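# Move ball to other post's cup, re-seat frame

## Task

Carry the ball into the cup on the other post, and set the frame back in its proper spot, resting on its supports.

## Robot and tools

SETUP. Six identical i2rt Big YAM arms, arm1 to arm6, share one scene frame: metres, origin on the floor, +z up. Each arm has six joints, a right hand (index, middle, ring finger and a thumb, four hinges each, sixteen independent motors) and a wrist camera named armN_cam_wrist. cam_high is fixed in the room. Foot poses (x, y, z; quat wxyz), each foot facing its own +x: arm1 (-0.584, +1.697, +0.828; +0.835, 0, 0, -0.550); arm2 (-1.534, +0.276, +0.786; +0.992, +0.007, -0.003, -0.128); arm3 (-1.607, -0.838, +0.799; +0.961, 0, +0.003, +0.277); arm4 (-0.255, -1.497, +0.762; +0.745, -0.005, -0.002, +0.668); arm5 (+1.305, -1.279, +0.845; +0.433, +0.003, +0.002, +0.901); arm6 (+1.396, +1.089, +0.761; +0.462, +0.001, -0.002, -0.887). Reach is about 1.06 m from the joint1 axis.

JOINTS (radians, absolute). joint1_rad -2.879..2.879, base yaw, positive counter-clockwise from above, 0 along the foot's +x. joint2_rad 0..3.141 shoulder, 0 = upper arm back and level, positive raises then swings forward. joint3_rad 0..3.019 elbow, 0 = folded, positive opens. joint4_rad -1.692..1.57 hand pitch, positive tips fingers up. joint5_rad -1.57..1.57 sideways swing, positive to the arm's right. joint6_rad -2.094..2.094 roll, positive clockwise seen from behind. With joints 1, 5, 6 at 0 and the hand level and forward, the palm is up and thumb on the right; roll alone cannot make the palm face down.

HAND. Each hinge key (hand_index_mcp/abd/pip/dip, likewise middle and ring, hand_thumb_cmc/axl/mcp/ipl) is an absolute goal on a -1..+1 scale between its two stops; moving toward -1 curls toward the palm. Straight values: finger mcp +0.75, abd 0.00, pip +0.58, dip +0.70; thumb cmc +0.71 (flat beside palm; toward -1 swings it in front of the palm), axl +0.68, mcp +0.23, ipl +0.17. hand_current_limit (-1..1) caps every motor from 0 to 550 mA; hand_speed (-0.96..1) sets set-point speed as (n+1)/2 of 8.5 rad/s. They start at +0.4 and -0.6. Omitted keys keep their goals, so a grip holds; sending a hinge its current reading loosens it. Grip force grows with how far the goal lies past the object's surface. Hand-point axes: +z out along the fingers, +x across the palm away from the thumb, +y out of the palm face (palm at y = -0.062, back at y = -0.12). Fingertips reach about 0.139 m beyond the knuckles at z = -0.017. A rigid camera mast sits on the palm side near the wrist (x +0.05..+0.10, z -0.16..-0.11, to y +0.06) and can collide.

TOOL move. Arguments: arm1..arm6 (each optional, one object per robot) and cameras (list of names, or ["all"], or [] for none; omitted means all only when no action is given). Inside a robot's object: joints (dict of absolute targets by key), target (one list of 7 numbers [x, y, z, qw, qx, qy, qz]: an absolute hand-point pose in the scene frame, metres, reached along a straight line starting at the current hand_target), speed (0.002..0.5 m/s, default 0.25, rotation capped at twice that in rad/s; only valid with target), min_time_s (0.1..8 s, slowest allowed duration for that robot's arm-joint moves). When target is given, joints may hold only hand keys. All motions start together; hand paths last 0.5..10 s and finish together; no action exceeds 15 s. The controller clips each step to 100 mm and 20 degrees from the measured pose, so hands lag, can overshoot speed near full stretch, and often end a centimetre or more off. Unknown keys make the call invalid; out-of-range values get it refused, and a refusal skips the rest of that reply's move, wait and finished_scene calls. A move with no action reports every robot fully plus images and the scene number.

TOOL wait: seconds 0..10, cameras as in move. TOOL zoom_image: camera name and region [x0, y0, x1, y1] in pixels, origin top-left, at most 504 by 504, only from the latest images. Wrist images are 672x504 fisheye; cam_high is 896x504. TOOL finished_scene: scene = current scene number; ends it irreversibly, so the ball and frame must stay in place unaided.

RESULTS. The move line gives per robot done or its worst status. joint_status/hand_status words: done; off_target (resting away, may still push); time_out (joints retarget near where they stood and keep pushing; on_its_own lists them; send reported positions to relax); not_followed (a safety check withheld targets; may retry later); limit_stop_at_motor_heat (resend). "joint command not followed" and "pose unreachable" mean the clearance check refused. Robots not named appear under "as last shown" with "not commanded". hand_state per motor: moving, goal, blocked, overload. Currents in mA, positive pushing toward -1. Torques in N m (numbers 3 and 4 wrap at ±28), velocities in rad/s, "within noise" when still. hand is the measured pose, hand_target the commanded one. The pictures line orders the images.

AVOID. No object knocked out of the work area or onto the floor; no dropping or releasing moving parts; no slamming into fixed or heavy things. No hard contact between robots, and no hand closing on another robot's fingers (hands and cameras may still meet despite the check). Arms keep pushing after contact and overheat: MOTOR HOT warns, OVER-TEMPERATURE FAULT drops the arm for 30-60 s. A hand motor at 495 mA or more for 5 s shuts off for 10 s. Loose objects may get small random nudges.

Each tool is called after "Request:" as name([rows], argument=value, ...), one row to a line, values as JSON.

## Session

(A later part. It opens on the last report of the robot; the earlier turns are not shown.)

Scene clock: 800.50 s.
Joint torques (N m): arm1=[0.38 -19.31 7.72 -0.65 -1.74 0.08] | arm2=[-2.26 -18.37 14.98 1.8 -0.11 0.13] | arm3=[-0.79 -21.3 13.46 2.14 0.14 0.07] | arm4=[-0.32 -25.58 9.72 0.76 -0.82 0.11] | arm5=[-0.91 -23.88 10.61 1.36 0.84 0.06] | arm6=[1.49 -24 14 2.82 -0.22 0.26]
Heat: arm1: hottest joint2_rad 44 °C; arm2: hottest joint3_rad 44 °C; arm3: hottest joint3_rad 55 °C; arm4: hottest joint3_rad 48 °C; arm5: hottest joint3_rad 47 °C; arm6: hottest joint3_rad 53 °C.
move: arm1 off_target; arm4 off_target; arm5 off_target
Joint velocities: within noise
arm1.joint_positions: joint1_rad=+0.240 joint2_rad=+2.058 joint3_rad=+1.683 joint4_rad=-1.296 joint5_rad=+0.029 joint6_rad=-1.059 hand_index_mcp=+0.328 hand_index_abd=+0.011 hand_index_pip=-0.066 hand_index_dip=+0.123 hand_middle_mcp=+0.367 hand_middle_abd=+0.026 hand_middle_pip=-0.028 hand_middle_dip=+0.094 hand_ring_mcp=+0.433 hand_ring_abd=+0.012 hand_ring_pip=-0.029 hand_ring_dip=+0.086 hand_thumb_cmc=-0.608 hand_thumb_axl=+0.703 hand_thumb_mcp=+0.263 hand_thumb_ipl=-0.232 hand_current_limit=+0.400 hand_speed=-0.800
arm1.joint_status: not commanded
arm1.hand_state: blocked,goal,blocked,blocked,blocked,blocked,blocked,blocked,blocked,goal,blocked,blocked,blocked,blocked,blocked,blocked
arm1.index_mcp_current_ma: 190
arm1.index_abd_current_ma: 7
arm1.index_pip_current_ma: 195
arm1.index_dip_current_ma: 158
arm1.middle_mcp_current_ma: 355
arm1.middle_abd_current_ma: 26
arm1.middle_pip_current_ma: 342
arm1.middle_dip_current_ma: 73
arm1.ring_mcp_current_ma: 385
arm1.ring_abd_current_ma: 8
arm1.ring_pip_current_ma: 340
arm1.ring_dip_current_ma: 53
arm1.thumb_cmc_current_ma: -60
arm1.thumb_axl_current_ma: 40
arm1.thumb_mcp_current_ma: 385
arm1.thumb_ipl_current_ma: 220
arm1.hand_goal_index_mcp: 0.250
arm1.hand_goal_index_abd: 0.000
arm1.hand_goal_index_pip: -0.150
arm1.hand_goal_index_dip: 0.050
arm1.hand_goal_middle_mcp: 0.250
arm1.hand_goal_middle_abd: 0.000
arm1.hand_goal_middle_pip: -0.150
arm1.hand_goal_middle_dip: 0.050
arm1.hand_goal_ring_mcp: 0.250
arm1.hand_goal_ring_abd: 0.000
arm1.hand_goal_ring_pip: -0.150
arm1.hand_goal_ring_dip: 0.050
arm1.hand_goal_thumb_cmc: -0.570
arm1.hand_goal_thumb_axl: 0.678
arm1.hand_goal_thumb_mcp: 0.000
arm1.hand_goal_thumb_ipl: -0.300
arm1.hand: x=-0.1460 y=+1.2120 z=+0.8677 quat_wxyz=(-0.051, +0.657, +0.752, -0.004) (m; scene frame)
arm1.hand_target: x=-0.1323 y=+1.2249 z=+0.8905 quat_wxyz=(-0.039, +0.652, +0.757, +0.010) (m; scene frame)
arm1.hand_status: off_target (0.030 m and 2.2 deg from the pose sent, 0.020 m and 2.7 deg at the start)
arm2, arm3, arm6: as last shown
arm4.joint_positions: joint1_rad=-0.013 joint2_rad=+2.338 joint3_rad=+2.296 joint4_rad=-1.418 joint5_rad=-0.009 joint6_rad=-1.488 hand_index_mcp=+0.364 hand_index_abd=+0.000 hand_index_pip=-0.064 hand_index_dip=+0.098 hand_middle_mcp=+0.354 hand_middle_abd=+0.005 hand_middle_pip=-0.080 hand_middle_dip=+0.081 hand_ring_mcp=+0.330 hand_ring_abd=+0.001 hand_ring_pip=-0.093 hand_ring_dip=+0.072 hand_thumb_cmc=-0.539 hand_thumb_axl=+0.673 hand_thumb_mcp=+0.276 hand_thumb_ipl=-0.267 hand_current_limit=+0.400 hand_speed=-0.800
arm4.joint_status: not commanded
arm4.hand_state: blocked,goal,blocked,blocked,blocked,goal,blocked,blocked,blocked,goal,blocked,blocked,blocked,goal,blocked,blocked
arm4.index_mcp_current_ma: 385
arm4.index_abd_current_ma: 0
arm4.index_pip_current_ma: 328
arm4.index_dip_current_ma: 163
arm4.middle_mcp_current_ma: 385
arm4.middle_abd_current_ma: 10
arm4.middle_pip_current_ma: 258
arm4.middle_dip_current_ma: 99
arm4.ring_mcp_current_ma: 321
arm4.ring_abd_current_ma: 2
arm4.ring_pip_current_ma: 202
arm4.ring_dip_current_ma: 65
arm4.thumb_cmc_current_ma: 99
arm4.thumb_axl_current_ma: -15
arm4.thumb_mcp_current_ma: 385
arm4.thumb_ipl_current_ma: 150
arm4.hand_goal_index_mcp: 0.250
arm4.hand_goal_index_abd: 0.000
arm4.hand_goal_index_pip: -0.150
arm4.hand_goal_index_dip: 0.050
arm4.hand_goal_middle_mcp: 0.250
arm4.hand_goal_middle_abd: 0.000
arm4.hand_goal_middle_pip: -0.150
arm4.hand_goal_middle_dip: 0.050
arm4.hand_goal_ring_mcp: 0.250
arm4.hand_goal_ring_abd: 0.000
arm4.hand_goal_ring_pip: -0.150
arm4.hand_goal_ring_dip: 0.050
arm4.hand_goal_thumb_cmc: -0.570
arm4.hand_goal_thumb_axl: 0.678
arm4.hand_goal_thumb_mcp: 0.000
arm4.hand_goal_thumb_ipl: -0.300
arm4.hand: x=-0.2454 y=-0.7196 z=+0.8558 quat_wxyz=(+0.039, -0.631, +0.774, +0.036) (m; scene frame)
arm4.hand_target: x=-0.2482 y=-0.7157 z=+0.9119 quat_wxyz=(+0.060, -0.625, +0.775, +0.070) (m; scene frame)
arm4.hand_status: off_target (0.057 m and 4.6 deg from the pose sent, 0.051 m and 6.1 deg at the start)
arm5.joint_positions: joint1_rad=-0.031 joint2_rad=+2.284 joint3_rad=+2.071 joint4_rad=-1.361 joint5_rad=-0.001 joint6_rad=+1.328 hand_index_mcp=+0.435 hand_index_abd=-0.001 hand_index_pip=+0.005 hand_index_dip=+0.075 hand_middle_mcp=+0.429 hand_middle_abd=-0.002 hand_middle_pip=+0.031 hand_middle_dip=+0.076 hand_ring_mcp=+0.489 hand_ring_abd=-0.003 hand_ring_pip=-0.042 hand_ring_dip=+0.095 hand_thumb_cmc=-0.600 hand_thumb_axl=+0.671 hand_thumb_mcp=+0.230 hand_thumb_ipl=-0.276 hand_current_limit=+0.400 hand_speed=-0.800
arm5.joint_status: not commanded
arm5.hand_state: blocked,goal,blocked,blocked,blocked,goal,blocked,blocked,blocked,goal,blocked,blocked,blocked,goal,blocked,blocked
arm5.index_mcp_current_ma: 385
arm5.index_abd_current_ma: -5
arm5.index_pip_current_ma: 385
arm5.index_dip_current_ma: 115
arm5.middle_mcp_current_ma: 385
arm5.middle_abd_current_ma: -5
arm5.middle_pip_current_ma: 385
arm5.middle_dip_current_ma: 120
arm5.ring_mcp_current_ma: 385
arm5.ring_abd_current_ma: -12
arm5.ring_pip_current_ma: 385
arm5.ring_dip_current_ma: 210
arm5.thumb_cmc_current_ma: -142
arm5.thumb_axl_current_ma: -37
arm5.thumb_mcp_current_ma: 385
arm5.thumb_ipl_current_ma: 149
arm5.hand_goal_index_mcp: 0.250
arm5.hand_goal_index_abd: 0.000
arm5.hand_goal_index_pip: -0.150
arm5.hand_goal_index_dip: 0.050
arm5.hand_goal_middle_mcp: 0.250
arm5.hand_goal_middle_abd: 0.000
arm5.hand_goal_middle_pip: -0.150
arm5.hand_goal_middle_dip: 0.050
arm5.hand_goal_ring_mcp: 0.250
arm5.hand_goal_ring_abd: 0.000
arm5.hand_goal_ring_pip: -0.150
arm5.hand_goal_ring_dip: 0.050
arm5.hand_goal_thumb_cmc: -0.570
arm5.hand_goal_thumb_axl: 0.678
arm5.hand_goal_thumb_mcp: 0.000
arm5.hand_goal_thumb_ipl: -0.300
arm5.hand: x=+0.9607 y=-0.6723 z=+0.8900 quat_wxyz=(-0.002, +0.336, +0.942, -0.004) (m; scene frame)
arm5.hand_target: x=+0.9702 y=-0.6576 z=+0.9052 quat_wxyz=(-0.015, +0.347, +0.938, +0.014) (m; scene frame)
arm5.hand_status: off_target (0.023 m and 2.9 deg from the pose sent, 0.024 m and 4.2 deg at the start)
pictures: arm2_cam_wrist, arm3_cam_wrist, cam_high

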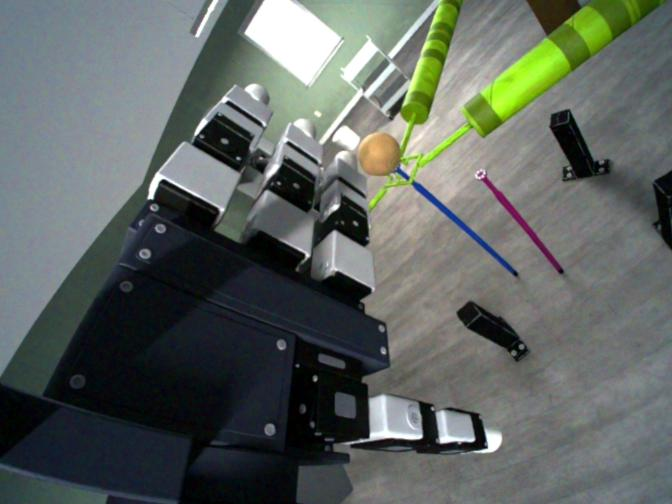

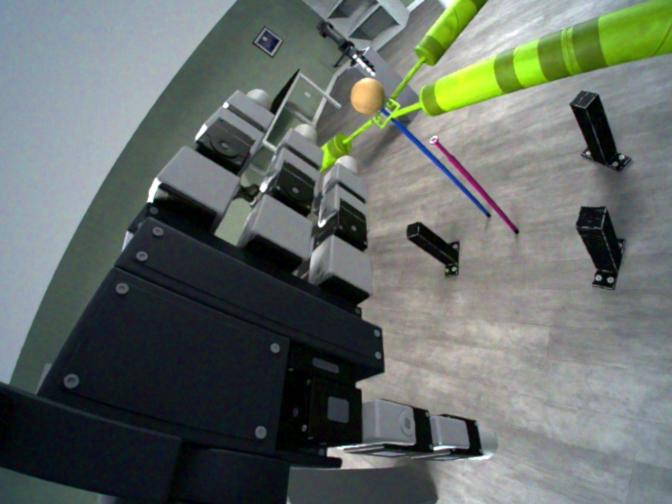

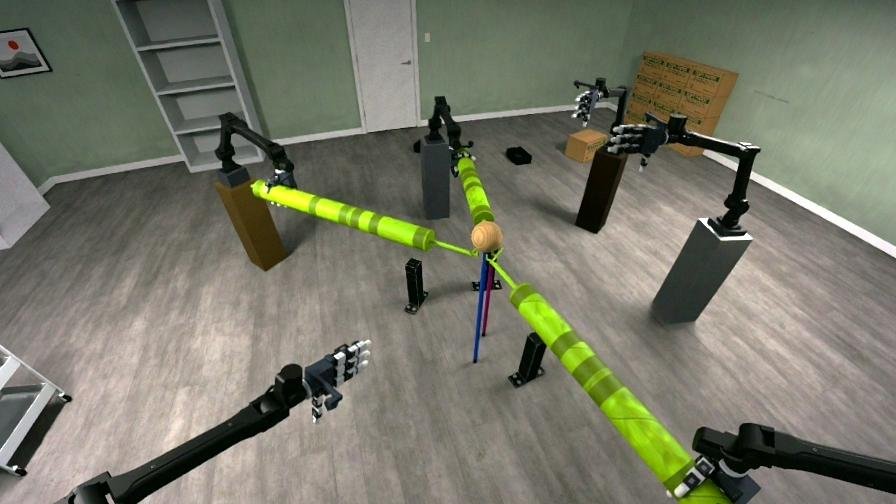

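Request:
move(arm1={"target": [-0.132, 1.225, 0.830, -0.039, 0.652, 0.757, 0.010], "speed": 0.06}, arm4={"target": [-0.248, -0.7145, 0.850, 0.060, -0.625, 0.776, 0.070], "speed": 0.06}, arm5={"target": [0.970, -0.657, 0.834, -0.015, 0.347, 0.938, 0.014], "speed": 0.06}, cameras=["arm2_cam_wrist", "arm3_cam_wrist"])

Request:
zoom_image(camera="arm2_cam_wrist", region=[335, 110, 435, 210])

Request:
zoom_image(camera="arm3_cam_wrist", region=[330, 60, 420, 150])

Scene clock: 822.87 s.
Joint torques (N m): arm1=[0.38 -18.73 7.12 -0.64 -1.94 0.07] | arm2=[-2.32 -18.43 14.98 1.78 -0.11 0.13] | arm3=[-0.79 -21.25 13.48 2.15 0.14 0.07] | arm4=[-0.44 -24.35 9.43 0.69 -0.63 0.13] | arm5=[-0.91 -23.77 10.13 1.36 0.94 0.1] | arm6=[1.49 -23.94 14 2.84 -0.23 0.26]
Heat: arm1: hottest joint2_rad 44 °C; arm2: hottest joint3_rad 44 °C; arm3: hottest joint3_rad 55 °C; arm4: hottest joint3_rad 46 °C; arm5: hottest joint3_rad 46 °C; arm6: hottest joint3_rad 53 °C.
move: arm1 off_target; arm4 off_target; arm5 off_target
Joint velocities: within noise
arm1.joint_positions: joint1_rad=+0.240 joint2_rad=+2.112 joint3_rad=+1.621 joint4_rad=-1.166 joint5_rad=+0.033 joint6_rad=-1.057 hand_index_mcp=+0.336 hand_index_abd=+0.017 hand_index_pip=-0.066 hand_index_dip=+0.108 hand_middle_mcp=+0.367 hand_middle_abd=+0.025 hand_middle_pip=-0.034 hand_middle_dip=+0.091 hand_ring_mcp=+0.433 hand_ring_abd=+0.011 hand_ring_pip=-0.046 hand_ring_dip=+0.083 hand_thumb_cmc=-0.596 hand_thumb_axl=+0.703 hand_thumb_mcp=+0.263 hand_thumb_ipl=-0.232 hand_current_limit=+0.400 hand_speed=-0.800
arm1.joint_status: not commanded
arm1.hand_state: blocked,goal,blocked,blocked,blocked,blocked,blocked,blocked,blocked,goal,blocked,blocked,blocked,blocked,blocked,blocked
arm1.index_mcp_current_ma: 220
arm1.index_abd_current_ma: 13
arm1.index_pip_current_ma: 195
arm1.index_dip_current_ma: 111
arm1.middle_mcp_current_ma: 355
arm1.middle_abd_current_ma: 24
arm1.middle_pip_current_ma: 318
arm1.middle_dip_current_ma: 66
arm1.ring_mcp_current_ma: 385
arm1.ring_abd_current_ma: 7
arm1.ring_pip_current_ma: 268
arm1.ring_dip_current_ma: 47
arm1.thumb_cmc_current_ma: -32
arm1.thumb_axl_current_ma: 40
arm1.thumb_mcp_current_ma: 385
arm1.thumb_ipl_current_ma: 220
arm1.hand_goal_index_mcp: 0.250
arm1.hand_goal_index_abd: 0.000
arm1.hand_goal_index_pip: -0.150
arm1.hand_goal_index_dip: 0.050
arm1.hand_goal_middle_mcp: 0.250
arm1.hand_goal_middle_abd: 0.000
arm1.hand_goal_middle_pip: -0.150
arm1.hand_goal_middle_dip: 0.050
arm1.hand_goal_ring_mcp: 0.250
arm1.hand_goal_ring_abd: 0.000
arm1.hand_goal_ring_pip: -0.150
arm1.hand_goal_ring_dip: 0.050
arm1.hand_goal_thumb_cmc: -0.570
arm1.hand_goal_thumb_axl: 0.678
arm1.hand_goal_thumb_mcp: 0.000
arm1.hand_goal_thumb_ipl: -0.300
arm1.hand: x=-0.1462 y=+1.2106 z=+0.8139 quat_wxyz=(-0.045, +0.658, +0.752, -0.007) (m; scene frame)
arm1.hand_target: x=-0.1323 y=+1.2248 z=+0.8298 quat_wxyz=(-0.039, +0.652, +0.757, +0.010) (m; scene frame)
arm1.hand_status: off_target (0.026 m and 2.3 deg from the pose sent, 0.042 m and 2.2 deg at the start)
arm2, arm3, arm6: as last shown
arm4.joint_positions: joint1_rad=-0.013 joint2_rad=+2.337 joint3_rad=+2.157 joint4_rad=-1.262 joint5_rad=-0.015 joint6_rad=-1.488 hand_index_mcp=+0.364 hand_index_abd=-0.003 hand_index_pip=-0.057 hand_index_dip=+0.104 hand_middle_mcp=+0.349 hand_middle_abd=+0.005 hand_middle_pip=-0.080 hand_middle_dip=+0.081 hand_ring_mcp=+0.316 hand_ring_abd=+0.003 hand_ring_pip=-0.093 hand_ring_dip=+0.072 hand_thumb_cmc=-0.537 hand_thumb_axl=+0.673 hand_thumb_mcp=+0.276 hand_thumb_ipl=-0.267 hand_current_limit=+0.400 hand_speed=-0.800
arm4.joint_status: not commanded
arm4.hand_state: blocked,goal,blocked,blocked,blocked,goal,blocked,blocked,blocked,goal,blocked,blocked,blocked,goal,blocked,blocked
arm4.index_mcp_current_ma: 385
arm4.index_abd_current_ma: -5
arm4.index_pip_current_ma: 358
arm4.index_dip_current_ma: 188
arm4.middle_mcp_current_ma: 385
arm4.middle_abd_current_ma: 10
arm4.middle_pip_current_ma: 258
arm4.middle_dip_current_ma: 99
arm4.ring_mcp_current_ma: 256
arm4.ring_abd_current_ma: 5
arm4.ring_pip_current_ma: 200
arm4.ring_dip_current_ma: 65
arm4.thumb_cmc_current_ma: 105
arm4.thumb_axl_current_ma: -15
arm4.thumb_mcp_current_ma: 385
arm4.thumb_ipl_current_ma: 150
arm4.hand_goal_index_mcp: 0.250
arm4.hand_goal_index_abd: 0.000
arm4.hand_goal_index_pip: -0.150
arm4.hand_goal_index_dip: 0.050
arm4.hand_goal_middle_mcp: 0.250
arm4.hand_goal_middle_abd: 0.000
arm4.hand_goal_middle_pip: -0.150
arm4.hand_goal_middle_dip: 0.050
arm4.hand_goal_ring_mcp: 0.250
arm4.hand_goal_ring_abd: 0.000
arm4.hand_goal_ring_pip: -0.150
arm4.hand_goal_ring_dip: 0.050
arm4.hand_goal_thumb_cmc: -0.570
arm4.hand_goal_thumb_axl: 0.678
arm4.hand_goal_thumb_mcp: 0.000
arm4.hand_goal_thumb_ipl: -0.300
arm4.hand: x=-0.2461 y=-0.7215 z=+0.8054 quat_wxyz=(+0.043, -0.631, +0.774, +0.045) (m; scene frame)
arm4.hand_target: x=-0.2481 y=-0.7152 z=+0.8493 quat_wxyz=(+0.060, -0.625, +0.775, +0.070) (m; scene frame)
arm4.hand_status: off_target (0.045 m and 3.5 deg from the pose sent, 0.008 m and 4.6 deg at the start)
arm5.joint_positions: joint1_rad=-0.032 joint2_rad=+2.339 joint3_rad=+1.987 joint4_rad=-1.217 joint5_rad=-0.004 joint6_rad=+1.323 hand_index_mcp=+0.435 hand_index_abd=-0.001 hand_index_pip=-0.003 hand_index_dip=+0.075 hand_middle_mcp=+0.429 hand_middle_abd=-0.001 hand_middle_pip=+0.025 hand_middle_dip=+0.076 hand_ring_mcp=+0.491 hand_ring_abd=-0.003 hand_ring_pip=-0.044 hand_ring_dip=+0.088 hand_thumb_cmc=-0.598 hand_thumb_axl=+0.671 hand_thumb_mcp=+0.230 hand_thumb_ipl=-0.274 hand_current_limit=+0.400 hand_speed=-0.800
arm5.joint_status: not commanded
arm5.hand_state: blocked,goal,blocked,blocked,blocked,goal,blocked,blocked,blocked,goal,blocked,blocked,blocked,goal,blocked,blocked
arm5.index_mcp_current_ma: 385
arm5.index_abd_current_ma: -3
arm5.index_pip_current_ma: 385
arm5.index_dip_current_ma: 115
arm5.middle_mcp_current_ma: 385
arm5.middle_abd_current_ma: -3
arm5.middle_pip_current_ma: 385
arm5.middle_dip_current_ma: 120
arm5.ring_mcp_current_ma: 385
arm5.ring_abd_current_ma: -10
arm5.ring_pip_current_ma: 385
arm5.ring_dip_current_ma: 175
arm5.thumb_cmc_current_ma: -130
arm5.thumb_axl_current_ma: -38
arm5.thumb_mcp_current_ma: 385
arm5.thumb_ipl_current_ma: 158
arm5.hand_goal_index_mcp: 0.250
arm5.hand_goal_index_abd: 0.000
arm5.hand_goal_index_pip: -0.150
arm5.hand_goal_index_dip: 0.050
arm5.hand_goal_middle_mcp: 0.250
arm5.hand_goal_middle_abd: 0.000
arm5.hand_goal_middle_pip: -0.150
arm5.hand_goal_middle_dip: 0.050
arm5.hand_goal_ring_mcp: 0.250
arm5.hand_goal_ring_abd: 0.000
arm5.hand_goal_ring_pip: -0.150
arm5.hand_goal_ring_dip: 0.050
arm5.hand_goal_thumb_cmc: -0.570
arm5.hand_goal_thumb_axl: 0.678
arm5.hand_goal_thumb_mcp: 0.000
arm5.hand_goal_thumb_ipl: -0.300
arm5.hand: x=+0.9602 y=-0.6727 z=+0.8220 quat_wxyz=(-0.005, +0.334, +0.943, -0.003) (m; scene frame)
arm5.hand_target: x=+0.9702 y=-0.6575 z=+0.8340 quat_wxyz=(-0.015, +0.347, +0.938, +0.014) (m; scene frame)
arm5.hand_status: off_target (0.022 m and 2.8 deg from the pose sent, 0.059 m and 2.9 deg at the start)
pictures: arm2_cam_wrist, arm3_cam_wrist

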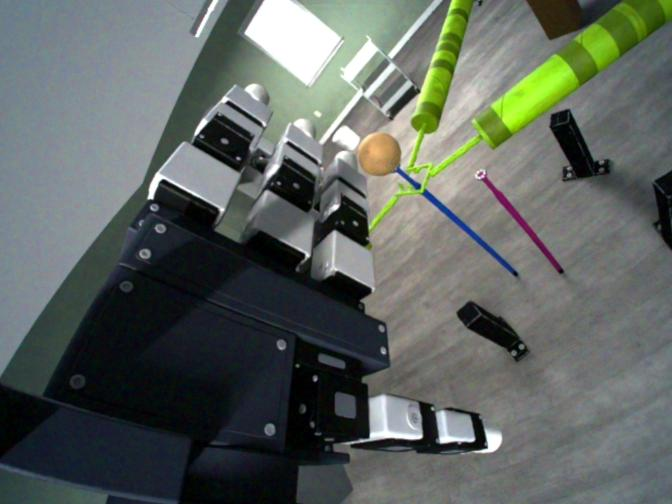

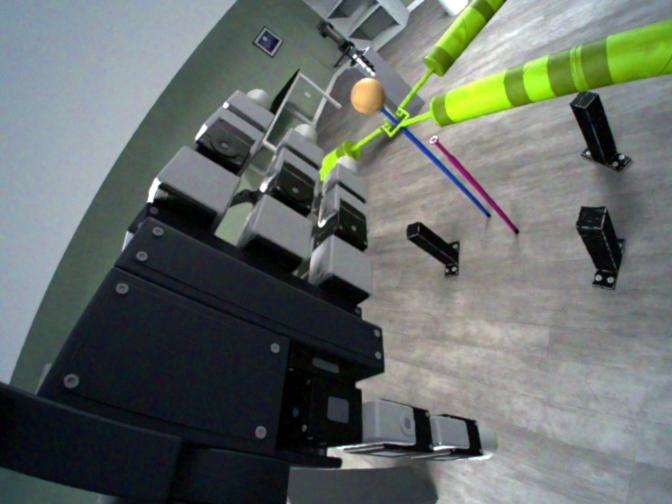

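Scaled by 5.040 from the camera's 672x504 image, which has a finer 960x720 frame.

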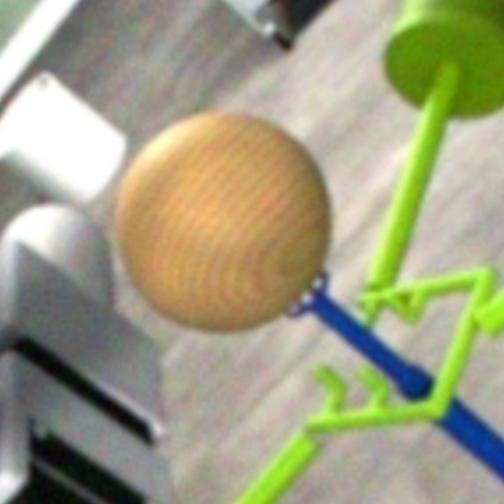

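Scaled by 5.600 from the camera's 672x504 image, which has a finer 960x720 frame.

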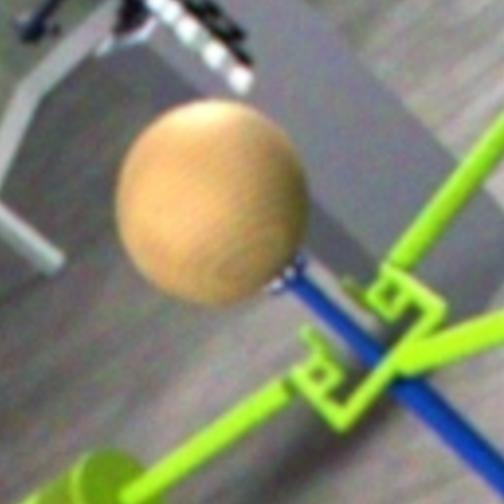

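Request:
move(arm1={"target": [-0.209, 1.161, 0.830, -0.020, 0.653, 0.757, 0.005], "speed": 0.06}, arm4={"target": [-0.325, -0.779, 0.840, 0.030, -0.627, 0.777, 0.035], "speed": 0.06}, arm5={"target": [0.893, -0.721, 0.834, -0.008, 0.349, 0.937, 0.007], "speed": 0.06}, cameras=["arm2_cam_wrist", "arm3_cam_wrist", "cam_high"])

Request:
zoom_image(camera="arm2_cam_wrist", region=[335, 110, 505, 260])

Request:
zoom_image(camera="arm3_cam_wrist", region=[330, 60, 450, 180])

Scene clock: 829.73 s.
Joint torques (N m): arm1=[-1.08 -18.55 7.83 -0.91 -1.67 -0.1] | arm2=[-2.2 -18.43 14.99 1.78 -0.11 0.13] | arm3=[-0.85 -21.3 13.46 2.14 0.14 0.08] | arm4=[1.38 -23.18 8.38 -0.1 -0.45 0.2] | arm5=[0.62 -22.83 12.75 -0.08 0.79 0.35] | arm6=[1.49 -23.94 14 2.84 -0.23 0.26]
Heat: arm1: hottest joint2_rad 43 °C; arm2: hottest joint3_rad 44 °C; arm3: hottest joint3_rad 55 °C; arm4: hottest joint3_rad 46 °C; arm5: hottest joint3_rad 45 °C; arm6: hottest joint3_rad 53 °C.
move: arm1 off_target; arm4 off_target; arm5 off_target
Joint velocities: within noise
arm1.joint_positions: joint1_rad=+0.094 joint2_rad=+2.113 joint3_rad=+1.614 joint4_rad=-1.115 joint5_rad=+0.036 joint6_rad=-1.199 hand_index_mcp=+0.339 hand_index_abd=+0.018 hand_index_pip=-0.066 hand_index_dip=+0.105 hand_middle_mcp=+0.367 hand_middle_abd=+0.025 hand_middle_pip=-0.048 hand_middle_dip=+0.088 hand_ring_mcp=+0.433 hand_ring_abd=+0.011 hand_ring_pip=-0.079 hand_ring_dip=+0.078 hand_thumb_cmc=-0.568 hand_thumb_axl=+0.702 hand_thumb_mcp=+0.263 hand_thumb_ipl=-0.232 hand_current_limit=+0.400 hand_speed=-0.800
arm1.joint_status: not commanded
arm1.hand_state: blocked,goal,blocked,blocked,blocked,blocked,blocked,blocked,blocked,goal,blocked,blocked,goal,blocked,blocked,blocked
arm1.index_mcp_current_ma: 233
arm1.index_abd_current_ma: 14
arm1.index_pip_current_ma: 195
arm1.index_dip_current_ma: 101
arm1.middle_mcp_current_ma: 355
arm1.middle_abd_current_ma: 24
arm1.middle_pip_current_ma: 261
arm1.middle_dip_current_ma: 58
arm1.ring_mcp_current_ma: 385
arm1.ring_abd_current_ma: 7
arm1.ring_pip_current_ma: 149
arm1.ring_dip_current_ma: 37
arm1.thumb_cmc_current_ma: 1
arm1.thumb_axl_current_ma: 38
arm1.thumb_mcp_current_ma: 385
arm1.thumb_ipl_current_ma: 220
arm1.hand_goal_index_mcp: 0.250
arm1.hand_goal_index_abd: 0.000
arm1.hand_goal_index_pip: -0.150
arm1.hand_goal_index_dip: 0.050
arm1.hand_goal_middle_mcp: 0.250
arm1.hand_goal_middle_abd: 0.000
arm1.hand_goal_middle_pip: -0.150
arm1.hand_goal_middle_dip: 0.050
arm1.hand_goal_ring_mcp: 0.250
arm1.hand_goal_ring_abd: 0.000
arm1.hand_goal_ring_pip: -0.150
arm1.hand_goal_ring_dip: 0.050
arm1.hand_goal_thumb_cmc: -0.570
arm1.hand_goal_thumb_axl: 0.678
arm1.hand_goal_thumb_mcp: 0.000
arm1.hand_goal_thumb_ipl: -0.300
arm1.on_its_own: hand_ring_pip moved -0.033 toward your old target -0.150
arm1.hand: x=-0.2149 y=+1.1555 z=+0.8131 quat_wxyz=(-0.026, +0.660, +0.751, -0.009) (m; scene frame)
arm1.hand_target: x=-0.2090 y=+1.1609 z=+0.8297 quat_wxyz=(-0.020, +0.653, +0.757, +0.005) (m; scene frame)
arm1.hand_status: off_target (0.019 m and 2.1 deg from the pose sent, 0.082 m and 3.3 deg at the start)
arm2, arm3, arm6: as last shown
arm4.joint_positions: joint1_rad=+0.075 joint2_rad=+2.195 joint3_rad=+1.898 joint4_rad=-1.216 joint5_rad=-0.002 joint6_rad=-1.397 hand_index_mcp=+0.350 hand_index_abd=+0.017 hand_index_pip=-0.057 hand_index_dip=+0.104 hand_middle_mcp=+0.349 hand_middle_abd=+0.010 hand_middle_pip=-0.080 hand_middle_dip=+0.091 hand_ring_mcp=+0.329 hand_ring_abd=+0.004 hand_ring_pip=-0.081 hand_ring_dip=+0.082 hand_thumb_cmc=-0.576 hand_thumb_axl=+0.669 hand_thumb_mcp=+0.282 hand_thumb_ipl=-0.267 hand_current_limit=+0.400 hand_speed=-0.800
arm4.joint_status: not commanded
arm4.hand_state: blocked,goal,blocked,blocked,blocked,goal,blocked,blocked,blocked,goal,blocked,blocked,goal,goal,blocked,blocked
arm4.index_mcp_current_ma: 385
arm4.index_abd_current_ma: 41
arm4.index_pip_current_ma: 358
arm4.index_dip_current_ma: 188
arm4.middle_mcp_current_ma: 385
arm4.middle_abd_current_ma: 21
arm4.middle_pip_current_ma: 258
arm4.middle_dip_current_ma: 136
arm4.ring_mcp_current_ma: 318
arm4.ring_abd_current_ma: 6
arm4.ring_pip_current_ma: 250
arm4.ring_dip_current_ma: 100
arm4.thumb_cmc_current_ma: -14
arm4.thumb_axl_current_ma: -29
arm4.thumb_mcp_current_ma: 385
arm4.thumb_ipl_current_ma: 150
arm4.hand_goal_index_mcp: 0.250
arm4.hand_goal_index_abd: 0.000
arm4.hand_goal_index_pip: -0.150
arm4.hand_goal_index_dip: 0.050
arm4.hand_goal_middle_mcp: 0.250
arm4.hand_goal_middle_abd: 0.000
arm4.hand_goal_middle_pip: -0.150
arm4.hand_goal_middle_dip: 0.050
arm4.hand_goal_ring_mcp: 0.250
arm4.hand_goal_ring_abd: 0.000
arm4.hand_goal_ring_pip: -0.150
arm4.hand_goal_ring_dip: 0.050
arm4.hand_goal_thumb_cmc: -0.570
arm4.hand_goal_thumb_axl: 0.678
arm4.hand_goal_thumb_mcp: 0.000
arm4.hand_goal_thumb_ipl: -0.300
arm4.hand: x=-0.3109 y=-0.7794 z=+0.7985 quat_wxyz=(+0.020, -0.630, +0.776, +0.017) (m; scene frame)
arm4.hand_target: x=-0.3248 y=-0.7792 z=+0.8388 quat_wxyz=(+0.030, -0.628, +0.777, +0.035) (m; scene frame)
arm4.hand_status: off_target (0.044 m and 2.4 deg from the pose sent, 0.103 m and 2.0 deg at the start)
arm5.joint_positions: joint1_rad=+0.090 joint2_rad=+2.342 joint3_rad=+1.983 joint4_rad=-1.217 joint5_rad=-0.002 joint6_rad=+1.444 hand_index_mcp=+0.435 hand_index_abd=-0.003 hand_index_pip=-0.011 hand_index_dip=+0.075 hand_middle_mcp=+0.429 hand_middle_abd=-0.004 hand_middle_pip=+0.018 hand_middle_dip=+0.076 hand_ring_mcp=+0.491 hand_ring_abd=-0.005 hand_ring_pip=-0.049 hand_ring_dip=+0.087 hand_thumb_cmc=-0.598 hand_thumb_axl=+0.671 hand_thumb_mcp=+0.232 hand_thumb_ipl=-0.274 hand_current_limit=+0.400 hand_speed=-0.800
arm5.joint_status: not commanded
arm5.hand_state: blocked,goal,blocked,blocked,blocked,goal,blocked,blocked,blocked,goal,blocked,blocked,blocked,goal,blocked,blocked
arm5.index_mcp_current_ma: 385
arm5.index_abd_current_ma: -10
arm5.index_pip_current_ma: 385
arm5.index_dip_current_ma: 115
arm5.middle_mcp_current_ma: 385
arm5.middle_abd_current_ma: -14
arm5.middle_pip_current_ma: 385
arm5.middle_dip_current_ma: 120
arm5.ring_mcp_current_ma: 385
arm5.ring_abd_current_ma: -19
arm5.ring_pip_current_ma: 385
arm5.ring_dip_current_ma: 171
arm5.thumb_cmc_current_ma: -129
arm5.thumb_axl_current_ma: -38
arm5.thumb_mcp_current_ma: 385
arm5.thumb_ipl_current_ma: 158
arm5.hand_goal_index_mcp: 0.250
arm5.hand_goal_index_abd: 0.000
arm5.hand_goal_index_pip: -0.150
arm5.hand_goal_index_dip: 0.050
arm5.hand_goal_middle_mcp: 0.250
arm5.hand_goal_middle_abd: 0.000
arm5.hand_goal_middle_pip: -0.150
arm5.hand_goal_middle_dip: 0.050
arm5.hand_goal_ring_mcp: 0.250
arm5.hand_goal_ring_abd: 0.000
arm5.hand_goal_ring_pip: -0.150
arm5.hand_goal_ring_dip: 0.050
arm5.hand_goal_thumb_cmc: -0.570
arm5.hand_goal_thumb_axl: 0.678
arm5.hand_goal_thumb_mcp: 0.000
arm5.hand_goal_thumb_ipl: -0.300
arm5.hand: x=+0.8973 y=-0.7284 z=+0.8194 quat_wxyz=(-0.001, +0.333, +0.943, -0.004) (m; scene frame)
arm5.hand_target: x=+0.8932 y=-0.7214 z=+0.8340 quat_wxyz=(-0.009, +0.349, +0.937, +0.007) (m; scene frame)
arm5.hand_status: off_target (0.017 m and 2.4 deg from the pose sent, 0.084 m and 2.2 deg at the start)
pictures: arm2_cam_wrist, arm3_cam_wrist, cam_high

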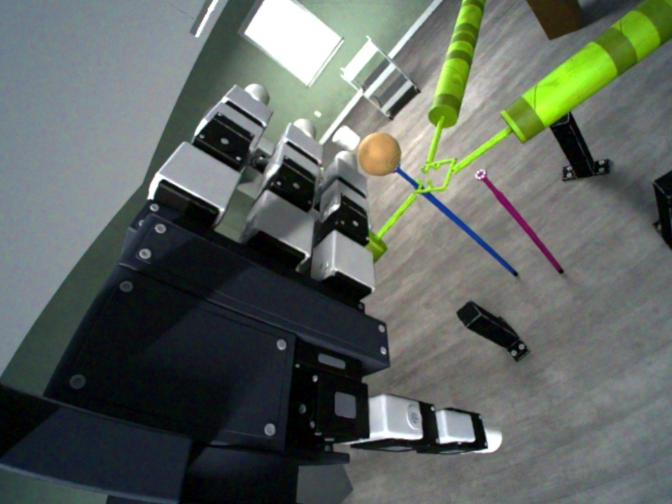

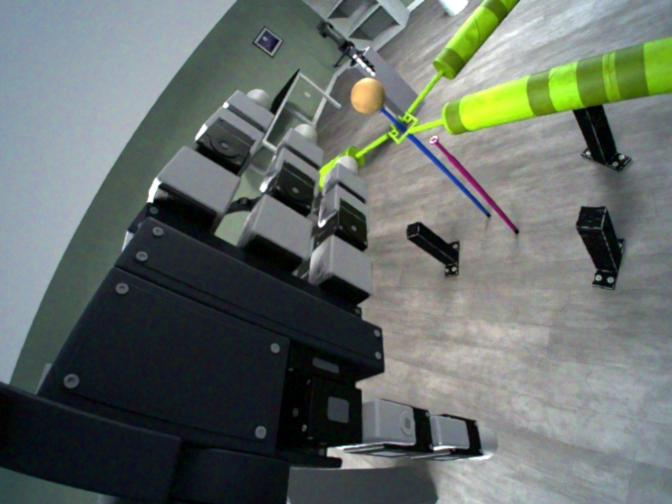

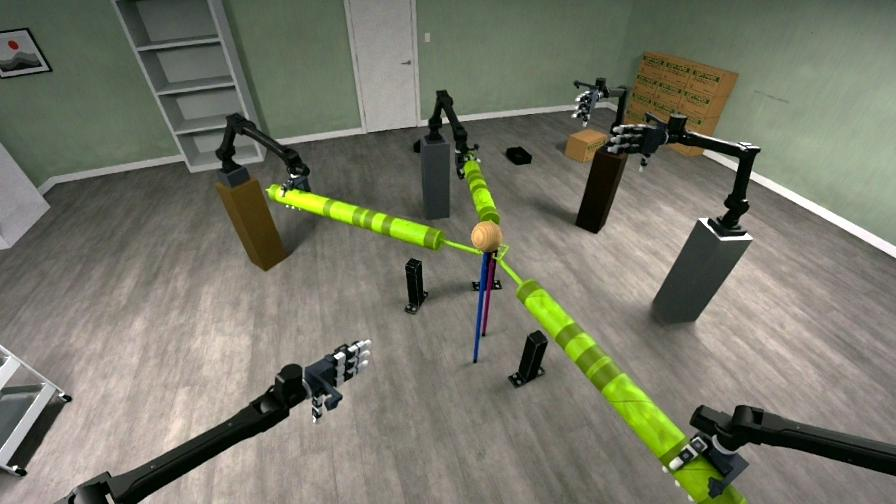

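Scaled by 2.965 from the camera's 672x504 image, which has a finer 960x720 frame.

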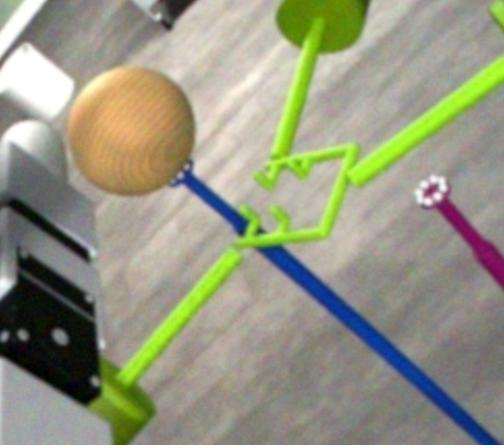

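Scaled by 4.200 from the camera's 672x504 image, which has a finer 960x720 frame.

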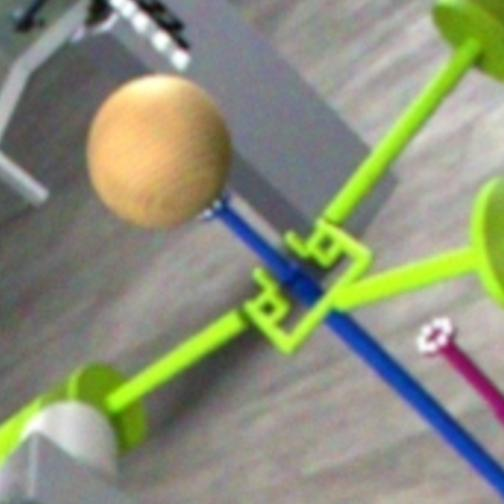

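Request:
move(arm1={"target": [-0.2785, 1.0745, 0.835, 0, 0.6534, 0.7570, 0], "speed": 0.08}, arm4={"target": [-0.3955, -0.859, 0.838, 0, -0.6286, 0.7777, 0], "speed": 0.08}, arm5={"target": [0.814, -0.8064, 0.834, 0, 0.3510, 0.9363, 0], "speed": 0.08}, cameras=["arm2_cam_wrist", "arm3_cam_wrist"])

Request:
zoom_image(camera="arm2_cam_wrist", region=[335, 90, 535, 270])

Scene clock: 840.53 s.
Joint torques (N m): arm1=[-1.67 -19.84 11.06 -2.09 -1.38 -0.18] | arm2=[-2.26 -18.43 14.99 1.78 -0.11 0.12] | arm3=[-0.85 -21.3 13.48 2.15 0.14 0.07] | arm4=[1.44 -20.48 8.28 -0.75 -0.58 0.04] | arm5=[1.2 -22.95 13.67 -1.07 0.58 0.49] | arm6=[1.49 -23.94 14 2.84 -0.22 0.26]
Heat: arm1: hottest joint2_rad 43 °C; arm2: hottest joint3_rad 44 °C; arm3: hottest joint3_rad 55 °C; arm4: hottest joint3_rad 45 °C; arm5: hottest joint3_rad 44 °C; arm6: hottest joint3_rad 53 °C.
move: arm1 off_target; arm4 off_target; arm5 off_target
Joint velocities: within noise
arm1.joint_positions: joint1_rad=-0.058 joint2_rad=+2.210 joint3_rad=+1.748 joint4_rad=-1.123 joint5_rad=+0.026 joint6_rad=-1.348 hand_index_mcp=+0.343 hand_index_abd=+0.020 hand_index_pip=-0.066 hand_index_dip=+0.099 hand_middle_mcp=+0.367 hand_middle_abd=+0.024 hand_middle_pip=-0.051 hand_middle_dip=+0.085 hand_ring_mcp=+0.429 hand_ring_abd=+0.010 hand_ring_pip=-0.084 hand_ring_dip=+0.077 hand_thumb_cmc=-0.566 hand_thumb_axl=+0.702 hand_thumb_mcp=+0.263 hand_thumb_ipl=-0.232 hand_current_limit=+0.400 hand_speed=-0.800
arm1.joint_status: not commanded
arm1.hand_state: blocked,goal,blocked,blocked,blocked,blocked,blocked,blocked,blocked,goal,blocked,blocked,goal,blocked,blocked,blocked
arm1.index_mcp_current_ma: 248
arm1.index_abd_current_ma: 17
arm1.index_pip_current_ma: 195
arm1.index_dip_current_ma: 86
arm1.middle_mcp_current_ma: 355
arm1.middle_abd_current_ma: 23
arm1.middle_pip_current_ma: 250
arm1.middle_dip_current_ma: 51
arm1.ring_mcp_current_ma: 385
arm1.ring_abd_current_ma: 6
arm1.ring_pip_current_ma: 134
arm1.ring_dip_current_ma: 33
arm1.thumb_cmc_current_ma: 2
arm1.thumb_axl_current_ma: 38
arm1.thumb_mcp_current_ma: 385
arm1.thumb_ipl_current_ma: 220
arm1.hand_goal_index_mcp: 0.250
arm1.hand_goal_index_abd: 0.000
arm1.hand_goal_index_pip: -0.150
arm1.hand_goal_index_dip: 0.050
arm1.hand_goal_middle_mcp: 0.250
arm1.hand_goal_middle_abd: 0.000
arm1.hand_goal_middle_pip: -0.150
arm1.hand_goal_middle_dip: 0.050
arm1.hand_goal_ring_mcp: 0.250
arm1.hand_goal_ring_abd: 0.000
arm1.hand_goal_ring_pip: -0.150
arm1.hand_goal_ring_dip: 0.050
arm1.hand_goal_thumb_cmc: -0.570
arm1.hand_goal_thumb_axl: 0.678
arm1.hand_goal_thumb_mcp: 0.000
arm1.hand_goal_thumb_ipl: -0.300
arm1.hand: x=-0.2827 y=+1.0812 z=+0.8018 quat_wxyz=(-0.012, +0.662, +0.750, -0.008) (m; scene frame)
arm1.hand_target: x=-0.2787 y=+1.0749 z=+0.8346 quat_wxyz=(+0.001, +0.654, +0.757, -0.001) (m; scene frame)
arm1.hand_status: off_target (0.034 m and 2.1 deg from the pose sent, 0.105 m and 3.3 deg at the start)
arm2, arm3, arm6: as last shown
arm4.joint_positions: joint1_rad=+0.193 joint2_rad=+2.040 joint3_rad=+1.657 joint4_rad=-1.205 joint5_rad=+0.002 joint6_rad=-1.266 hand_index_mcp=+0.335 hand_index_abd=+0.017 hand_index_pip=-0.061 hand_index_dip=+0.103 hand_middle_mcp=+0.349 hand_middle_abd=+0.013 hand_middle_pip=-0.078 hand_middle_dip=+0.096 hand_ring_mcp=+0.344 hand_ring_abd=+0.005 hand_ring_pip=-0.069 hand_ring_dip=+0.086 hand_thumb_cmc=-0.603 hand_thumb_axl=+0.669 hand_thumb_mcp=+0.284 hand_thumb_ipl=-0.267 hand_current_limit=+0.400 hand_speed=-0.800
arm4.joint_status: not commanded
arm4.hand_state: blocked,goal,blocked,blocked,blocked,goal,blocked,blocked,blocked,goal,blocked,blocked,blocked,goal,blocked,blocked
arm4.index_mcp_current_ma: 346
arm4.index_abd_current_ma: 41
arm4.index_pip_current_ma: 340
arm4.index_dip_current_ma: 184
arm4.middle_mcp_current_ma: 385
arm4.middle_abd_current_ma: 28
arm4.middle_pip_current_ma: 266
arm4.middle_dip_current_ma: 156
arm4.ring_mcp_current_ma: 385
arm4.ring_abd_current_ma: 9
arm4.ring_pip_current_ma: 305
arm4.ring_dip_current_ma: 118
arm4.thumb_cmc_current_ma: -106
arm4.thumb_axl_current_ma: -29
arm4.thumb_mcp_current_ma: 385
arm4.thumb_ipl_current_ma: 150
arm4.hand_goal_index_mcp: 0.250
arm4.hand_goal_index_abd: 0.000
arm4.hand_goal_index_pip: -0.150
arm4.hand_goal_index_dip: 0.050
arm4.hand_goal_middle_mcp: 0.250
arm4.hand_goal_middle_abd: 0.000
arm4.hand_goal_middle_pip: -0.150
arm4.hand_goal_middle_dip: 0.050
arm4.hand_goal_ring_mcp: 0.250
arm4.hand_goal_ring_abd: 0.000
arm4.hand_goal_ring_pip: -0.150
arm4.hand_goal_ring_dip: 0.050
arm4.hand_goal_thumb_cmc: -0.570
arm4.hand_goal_thumb_axl: 0.678
arm4.hand_goal_thumb_mcp: 0.000
arm4.hand_goal_thumb_ipl: -0.300
arm4.hand: x=-0.3830 y=-0.8537 z=+0.8039 quat_wxyz=(-0.002, -0.625, +0.781, -0.013) (m; scene frame)
arm4.hand_target: x=-0.3954 y=-0.8590 z=+0.8368 quat_wxyz=(+0.000, -0.629, +0.778, +0.000) (m; scene frame)
arm4.hand_status: off_target (0.037 m and 1.6 deg from the pose sent, 0.123 m and 3.0 deg at the start)
arm5.joint_positions: joint1_rad=+0.247 joint2_rad=+2.365 joint3_rad=+2.016 joint4_rad=-1.236 joint5_rad=-0.003 joint6_rad=+1.599 hand_index_mcp=+0.435 hand_index_abd=-0.004 hand_index_pip=-0.022 hand_index_dip=+0.075 hand_middle_mcp=+0.429 hand_middle_abd=-0.005 hand_middle_pip=+0.001 hand_middle_dip=+0.076 hand_ring_mcp=+0.491 hand_ring_abd=-0.010 hand_ring_pip=-0.072 hand_ring_dip=+0.087 hand_thumb_cmc=-0.593 hand_thumb_axl=+0.671 hand_thumb_mcp=+0.237 hand_thumb_ipl=-0.273 hand_current_limit=+0.400 hand_speed=-0.800
arm5.joint_status: not commanded
arm5.hand_state: blocked,goal,blocked,blocked,blocked,goal,blocked,blocked,blocked,goal,blocked,blocked,blocked,goal,blocked,blocked
arm5.index_mcp_current_ma: 385
arm5.index_abd_current_ma: -13
arm5.index_pip_current_ma: 385
arm5.index_dip_current_ma: 115
arm5.middle_mcp_current_ma: 385
arm5.middle_abd_current_ma: -17
arm5.middle_pip_current_ma: 385
arm5.middle_dip_current_ma: 120
arm5.ring_mcp_current_ma: 385
arm5.ring_abd_current_ma: -38
arm5.ring_pip_current_ma: 373
arm5.ring_dip_current_ma: 171
arm5.thumb_cmc_current_ma: -104
arm5.thumb_axl_current_ma: -38
arm5.thumb_mcp_current_ma: 385
arm5.thumb_ipl_current_ma: 165
arm5.hand_goal_index_mcp: 0.250
arm5.hand_goal_index_abd: 0.000
arm5.hand_goal_index_pip: -0.150
arm5.hand_goal_index_dip: 0.050
arm5.hand_goal_middle_mcp: 0.250
arm5.hand_goal_middle_abd: 0.000
arm5.hand_goal_middle_pip: -0.150
arm5.hand_goal_middle_dip: 0.050
arm5.hand_goal_ring_mcp: 0.250
arm5.hand_goal_ring_abd: 0.000
arm5.hand_goal_ring_pip: -0.150
arm5.hand_goal_ring_dip: 0.050
arm5.hand_goal_thumb_cmc: -0.570
arm5.hand_goal_thumb_axl: 0.678
arm5.hand_goal_thumb_mcp: 0.000
arm5.hand_goal_thumb_ipl: -0.300
arm5.on_its_own: hand_ring_pip moved -0.022 toward your old target -0.150
arm5.hand: x=+0.8221 y=-0.8067 z=+0.8163 quat_wxyz=(+0.004, +0.332, +0.943, -0.006) (m; scene frame)
arm5.hand_target: x=+0.8144 y=-0.8068 z=+0.8339 quat_wxyz=(-0.001, +0.350, +0.937, +0.000) (m; scene frame)
arm5.hand_status: off_target (0.019 m and 2.4 deg from the pose sent, 0.115 m and 2.2 deg at the start)
pictures: arm2_cam_wrist, arm3_cam_wrist

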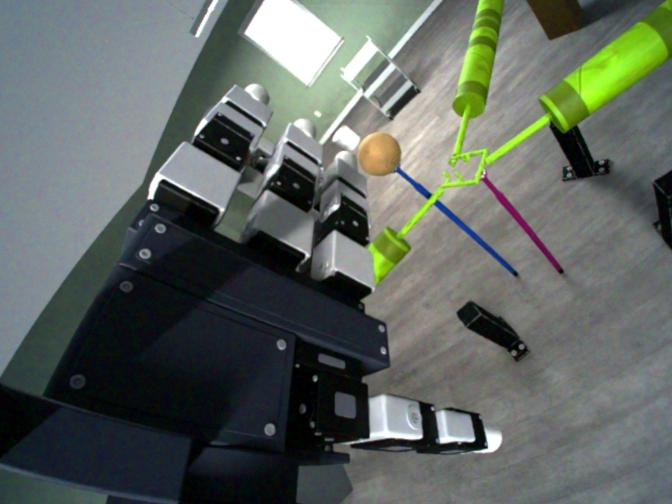

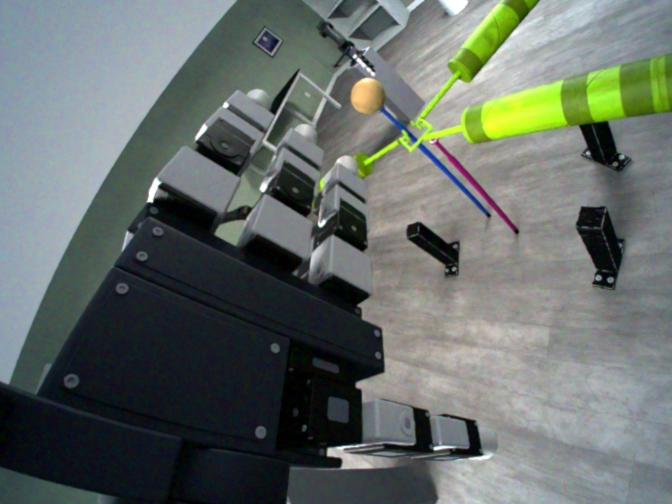

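Scaled by 2.520 from the camera's 672x504 image, which has a finer 960x720 frame.

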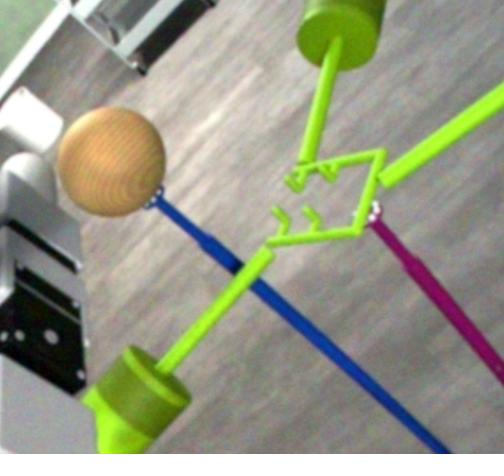

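Request:
move(arm1={"target": [-0.350, 0.971, 0.840, 0, 0.6534, 0.7570, 0], "speed": 0.08}, arm4={"target": [-0.463, -0.934, 0.838, 0, -0.6286, 0.7777, 0], "speed": 0.08}, arm5={"target": [0.732, -0.900, 0.834, 0, 0.3510, 0.9363, 0], "speed": 0.08}, cameras=["arm2_cam_wrist", "cam_high"])

Scene clock: 847.67 s.
Joint torques (N m): arm1=[-2.37 -22.77 13.44 -1.8 -1.1 -0.24] | arm2=[-2.32 -18.43 14.98 1.8 -0.11 0.13] | arm3=[-0.85 -21.3 13.46 2.15 0.14 0.07] | arm4=[0.38 -18.08 8.98 0.58 -0.26 -0.19] | arm5=[1.38 -23.71 14.65 -0.76 0.71 0.41] | arm6=[1.44 -23.94 14 2.84 -0.22 0.26]
Heat: arm1: hottest joint2_rad 42 °C; arm2: hottest joint3_rad 44 °C; arm3: hottest joint3_rad 55 °C; arm4: hottest joint3_rad 45 °C; arm5: hottest joint3_rad 44 °C; arm6: hottest joint3_rad 53 °C.
move: arm1 off_target; arm4 off_target; arm5 off_target
Joint velocities: within noise
arm1.joint_positions: joint1_rad=-0.190 joint2_rad=+2.453 joint3_rad=+2.174 joint4_rad=-1.344 joint5_rad=+0.020 joint6_rad=-1.482 hand_index_mcp=+0.343 hand_index_abd=+0.013 hand_index_pip=-0.066 hand_index_dip=+0.091 hand_middle_mcp=+0.369 hand_middle_abd=+0.021 hand_middle_pip=-0.049 hand_middle_dip=+0.097 hand_ring_mcp=+0.429 hand_ring_abd=+0.011 hand_ring_pip=-0.053 hand_ring_dip=+0.100 hand_thumb_cmc=-0.603 hand_thumb_axl=+0.702 hand_thumb_mcp=+0.263 hand_thumb_ipl=-0.232 hand_current_limit=+0.400 hand_speed=-0.800
arm1.joint_status: not commanded
arm1.hand_state: blocked,goal,blocked,blocked,blocked,blocked,blocked,blocked,blocked,goal,blocked,blocked,blocked,blocked,blocked,blocked
arm1.index_mcp_current_ma: 248
arm1.index_abd_current_ma: 9
arm1.index_pip_current_ma: 195
arm1.index_dip_current_ma: 64
arm1.middle_mcp_current_ma: 367
arm1.middle_abd_current_ma: 19
arm1.middle_pip_current_ma: 257
arm1.middle_dip_current_ma: 81
arm1.ring_mcp_current_ma: 385
arm1.ring_abd_current_ma: 6
arm1.ring_pip_current_ma: 241
arm1.ring_dip_current_ma: 88
arm1.thumb_cmc_current_ma: -46
arm1.thumb_axl_current_ma: 38
arm1.thumb_mcp_current_ma: 385
arm1.thumb_ipl_current_ma: 220
arm1.hand_goal_index_mcp: 0.250
arm1.hand_goal_index_abd: 0.000
arm1.hand_goal_index_pip: -0.150
arm1.hand_goal_index_dip: 0.050
arm1.hand_goal_middle_mcp: 0.250
arm1.hand_goal_middle_abd: 0.000
arm1.hand_goal_middle_pip: -0.150
arm1.hand_goal_middle_dip: 0.050
arm1.hand_goal_ring_mcp: 0.250
arm1.hand_goal_ring_abd: 0.000
arm1.hand_goal_ring_pip: -0.150
arm1.hand_goal_ring_dip: 0.050
arm1.hand_goal_thumb_cmc: -0.570
arm1.hand_goal_thumb_axl: 0.678
arm1.hand_goal_thumb_mcp: 0.000
arm1.hand_goal_thumb_ipl: -0.300
arm1.hand: x=-0.3473 y=+0.9897 z=+0.7912 quat_wxyz=(-0.026, +0.660, +0.751, +0.008) (m; scene frame)
arm1.hand_target: x=-0.3505 y=+0.9729 z=+0.8394 quat_wxyz=(+0.001, +0.654, +0.757, -0.002) (m; scene frame)
arm1.hand_status: off_target (0.052 m and 3.3 deg from the pose sent, 0.135 m and 2.0 deg at the start)
arm2, arm3, arm6: as last shown
arm4.joint_positions: joint1_rad=+0.342 joint2_rad=+1.877 joint3_rad=+1.408 joint4_rad=-1.158 joint5_rad=-0.005 joint6_rad=-1.100 hand_index_mcp=+0.324 hand_index_abd=+0.015 hand_index_pip=-0.061 hand_index_dip=+0.107 hand_middle_mcp=+0.349 hand_middle_abd=+0.013 hand_middle_pip=-0.073 hand_middle_dip=+0.103 hand_ring_mcp=+0.350 hand_ring_abd=+0.005 hand_ring_pip=-0.059 hand_ring_dip=+0.092 hand_thumb_cmc=-0.616 hand_thumb_axl=+0.669 hand_thumb_mcp=+0.285 hand_thumb_ipl=-0.267 hand_current_limit=+0.400 hand_speed=-0.800
arm4.joint_status: not commanded
arm4.hand_state: blocked,goal,blocked,blocked,blocked,goal,blocked,blocked,blocked,goal,blocked,blocked,blocked,goal,blocked,blocked
arm4.index_mcp_current_ma: 296
arm4.index_abd_current_ma: 34
arm4.index_pip_current_ma: 340
arm4.index_dip_current_ma: 200
arm4.middle_mcp_current_ma: 385
arm4.middle_abd_current_ma: 28
arm4.middle_pip_current_ma: 285
arm4.middle_dip_current_ma: 184
arm4.ring_mcp_current_ma: 385
arm4.ring_abd_current_ma: 9
arm4.ring_pip_current_ma: 353
arm4.ring_dip_current_ma: 138
arm4.thumb_cmc_current_ma: -159
arm4.thumb_axl_current_ma: -29
arm4.thumb_mcp_current_ma: 385
arm4.thumb_ipl_current_ma: 150
arm4.hand_goal_index_mcp: 0.250
arm4.hand_goal_index_abd: 0.000
arm4.hand_goal_index_pip: -0.150
arm4.hand_goal_index_dip: 0.050
arm4.hand_goal_middle_mcp: 0.250
arm4.hand_goal_middle_abd: 0.000
arm4.hand_goal_middle_pip: -0.150
arm4.hand_goal_middle_dip: 0.050
arm4.hand_goal_ring_mcp: 0.250
arm4.hand_goal_ring_abd: 0.000
arm4.hand_goal_ring_pip: -0.150
arm4.hand_goal_ring_dip: 0.050
arm4.hand_goal_thumb_cmc: -0.570
arm4.hand_goal_thumb_axl: 0.678
arm4.hand_goal_thumb_mcp: 0.000
arm4.hand_goal_thumb_ipl: -0.300
arm4.hand: x=-0.4545 y=-0.9410 z=+0.8053 quat_wxyz=(-0.012, -0.618, +0.786, -0.030) (m; scene frame)
arm4.hand_target: x=-0.4627 y=-0.9346 z=+0.8376 quat_wxyz=(+0.000, -0.629, +0.778, +0.000) (m; scene frame)
arm4.hand_status: off_target (0.034 m and 4.0 deg from the pose sent, 0.118 m and 1.6 deg at the start)
arm5.joint_positions: joint1_rad=+0.416 joint2_rad=+2.434 joint3_rad=+2.130 joint4_rad=-1.304 joint5_rad=-0.008 joint6_rad=+1.778 hand_index_mcp=+0.435 hand_index_abd=-0.004 hand_index_pip=-0.026 hand_index_dip=+0.075 hand_middle_mcp=+0.429 hand_middle_abd=-0.005 hand_middle_pip=-0.017 hand_middle_dip=+0.075 hand_ring_mcp=+0.491 hand_ring_abd=-0.010 hand_ring_pip=-0.093 hand_ring_dip=+0.076 hand_thumb_cmc=-0.578 hand_thumb_axl=+0.673 hand_thumb_mcp=+0.238 hand_thumb_ipl=-0.271 hand_current_limit=+0.400 hand_speed=-0.800
arm5.joint_status: not commanded
arm5.hand_state: blocked,goal,blocked,blocked,blocked,goal,blocked,blocked,blocked,goal,blocked,blocked,goal,goal,blocked,blocked
arm5.index_mcp_current_ma: 385
arm5.index_abd_current_ma: -15
arm5.index_pip_current_ma: 385
arm5.index_dip_current_ma: 115
arm5.middle_mcp_current_ma: 385
arm5.middle_abd_current_ma: -17
arm5.middle_pip_current_ma: 385
arm5.middle_dip_current_ma: 114
arm5.ring_mcp_current_ma: 385
arm5.ring_abd_current_ma: -38
arm5.ring_pip_current_ma: 267
arm5.ring_dip_current_ma: 119
arm5.thumb_cmc_current_ma: -35
arm5.thumb_axl_current_ma: -26
arm5.thumb_mcp_current_ma: 385
arm5.thumb_ipl_current_ma: 177
arm5.hand_goal_index_mcp: 0.250
arm5.hand_goal_index_abd: 0.000
arm5.hand_goal_index_pip: -0.150
arm5.hand_goal_index_dip: 0.050
arm5.hand_goal_middle_mcp: 0.250
arm5.hand_goal_middle_abd: 0.000
arm5.hand_goal_middle_pip: -0.150
arm5.hand_goal_middle_dip: 0.050
arm5.hand_goal_ring_mcp: 0.250
arm5.hand_goal_ring_abd: 0.000
arm5.hand_goal_ring_pip: -0.150
arm5.hand_goal_ring_dip: 0.050
arm5.hand_goal_thumb_cmc: -0.570
arm5.hand_goal_thumb_axl: 0.678
arm5.hand_goal_thumb_mcp: 0.000
arm5.hand_goal_thumb_ipl: -0.300
arm5.on_its_own: hand_ring_pip moved -0.021 toward your old target -0.150
arm5.hand: x=+0.7468 y=-0.9007 z=+0.8120 quat_wxyz=(+0.015, +0.337, +0.941, -0.009) (m; scene frame)
arm5.hand_target: x=+0.7328 y=-0.9005 z=+0.8339 quat_wxyz=(-0.002, +0.350, +0.937, +0.000) (m; scene frame)
arm5.hand_status: off_target (0.027 m and 2.6 deg from the pose sent, 0.131 m and 2.4 deg at the start)
pictures: arm2_cam_wrist, cam_high

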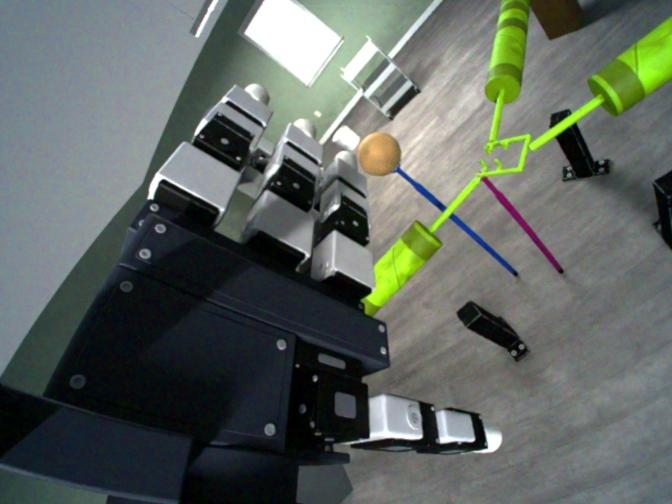

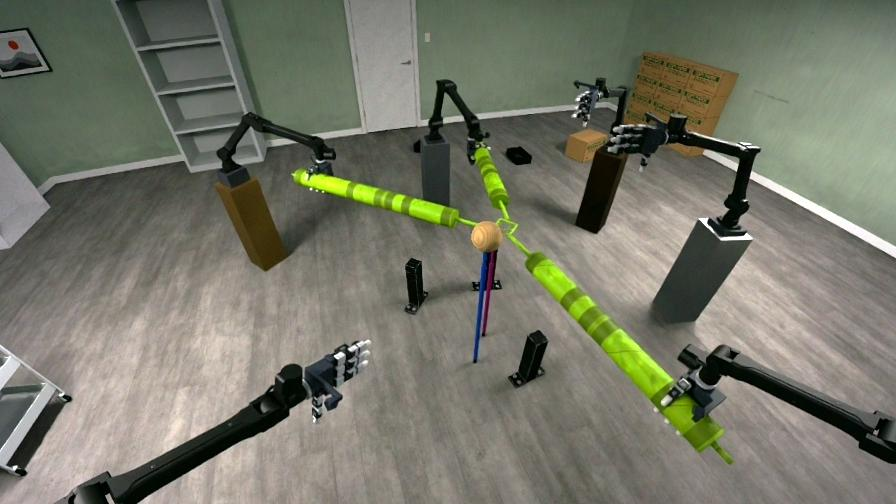

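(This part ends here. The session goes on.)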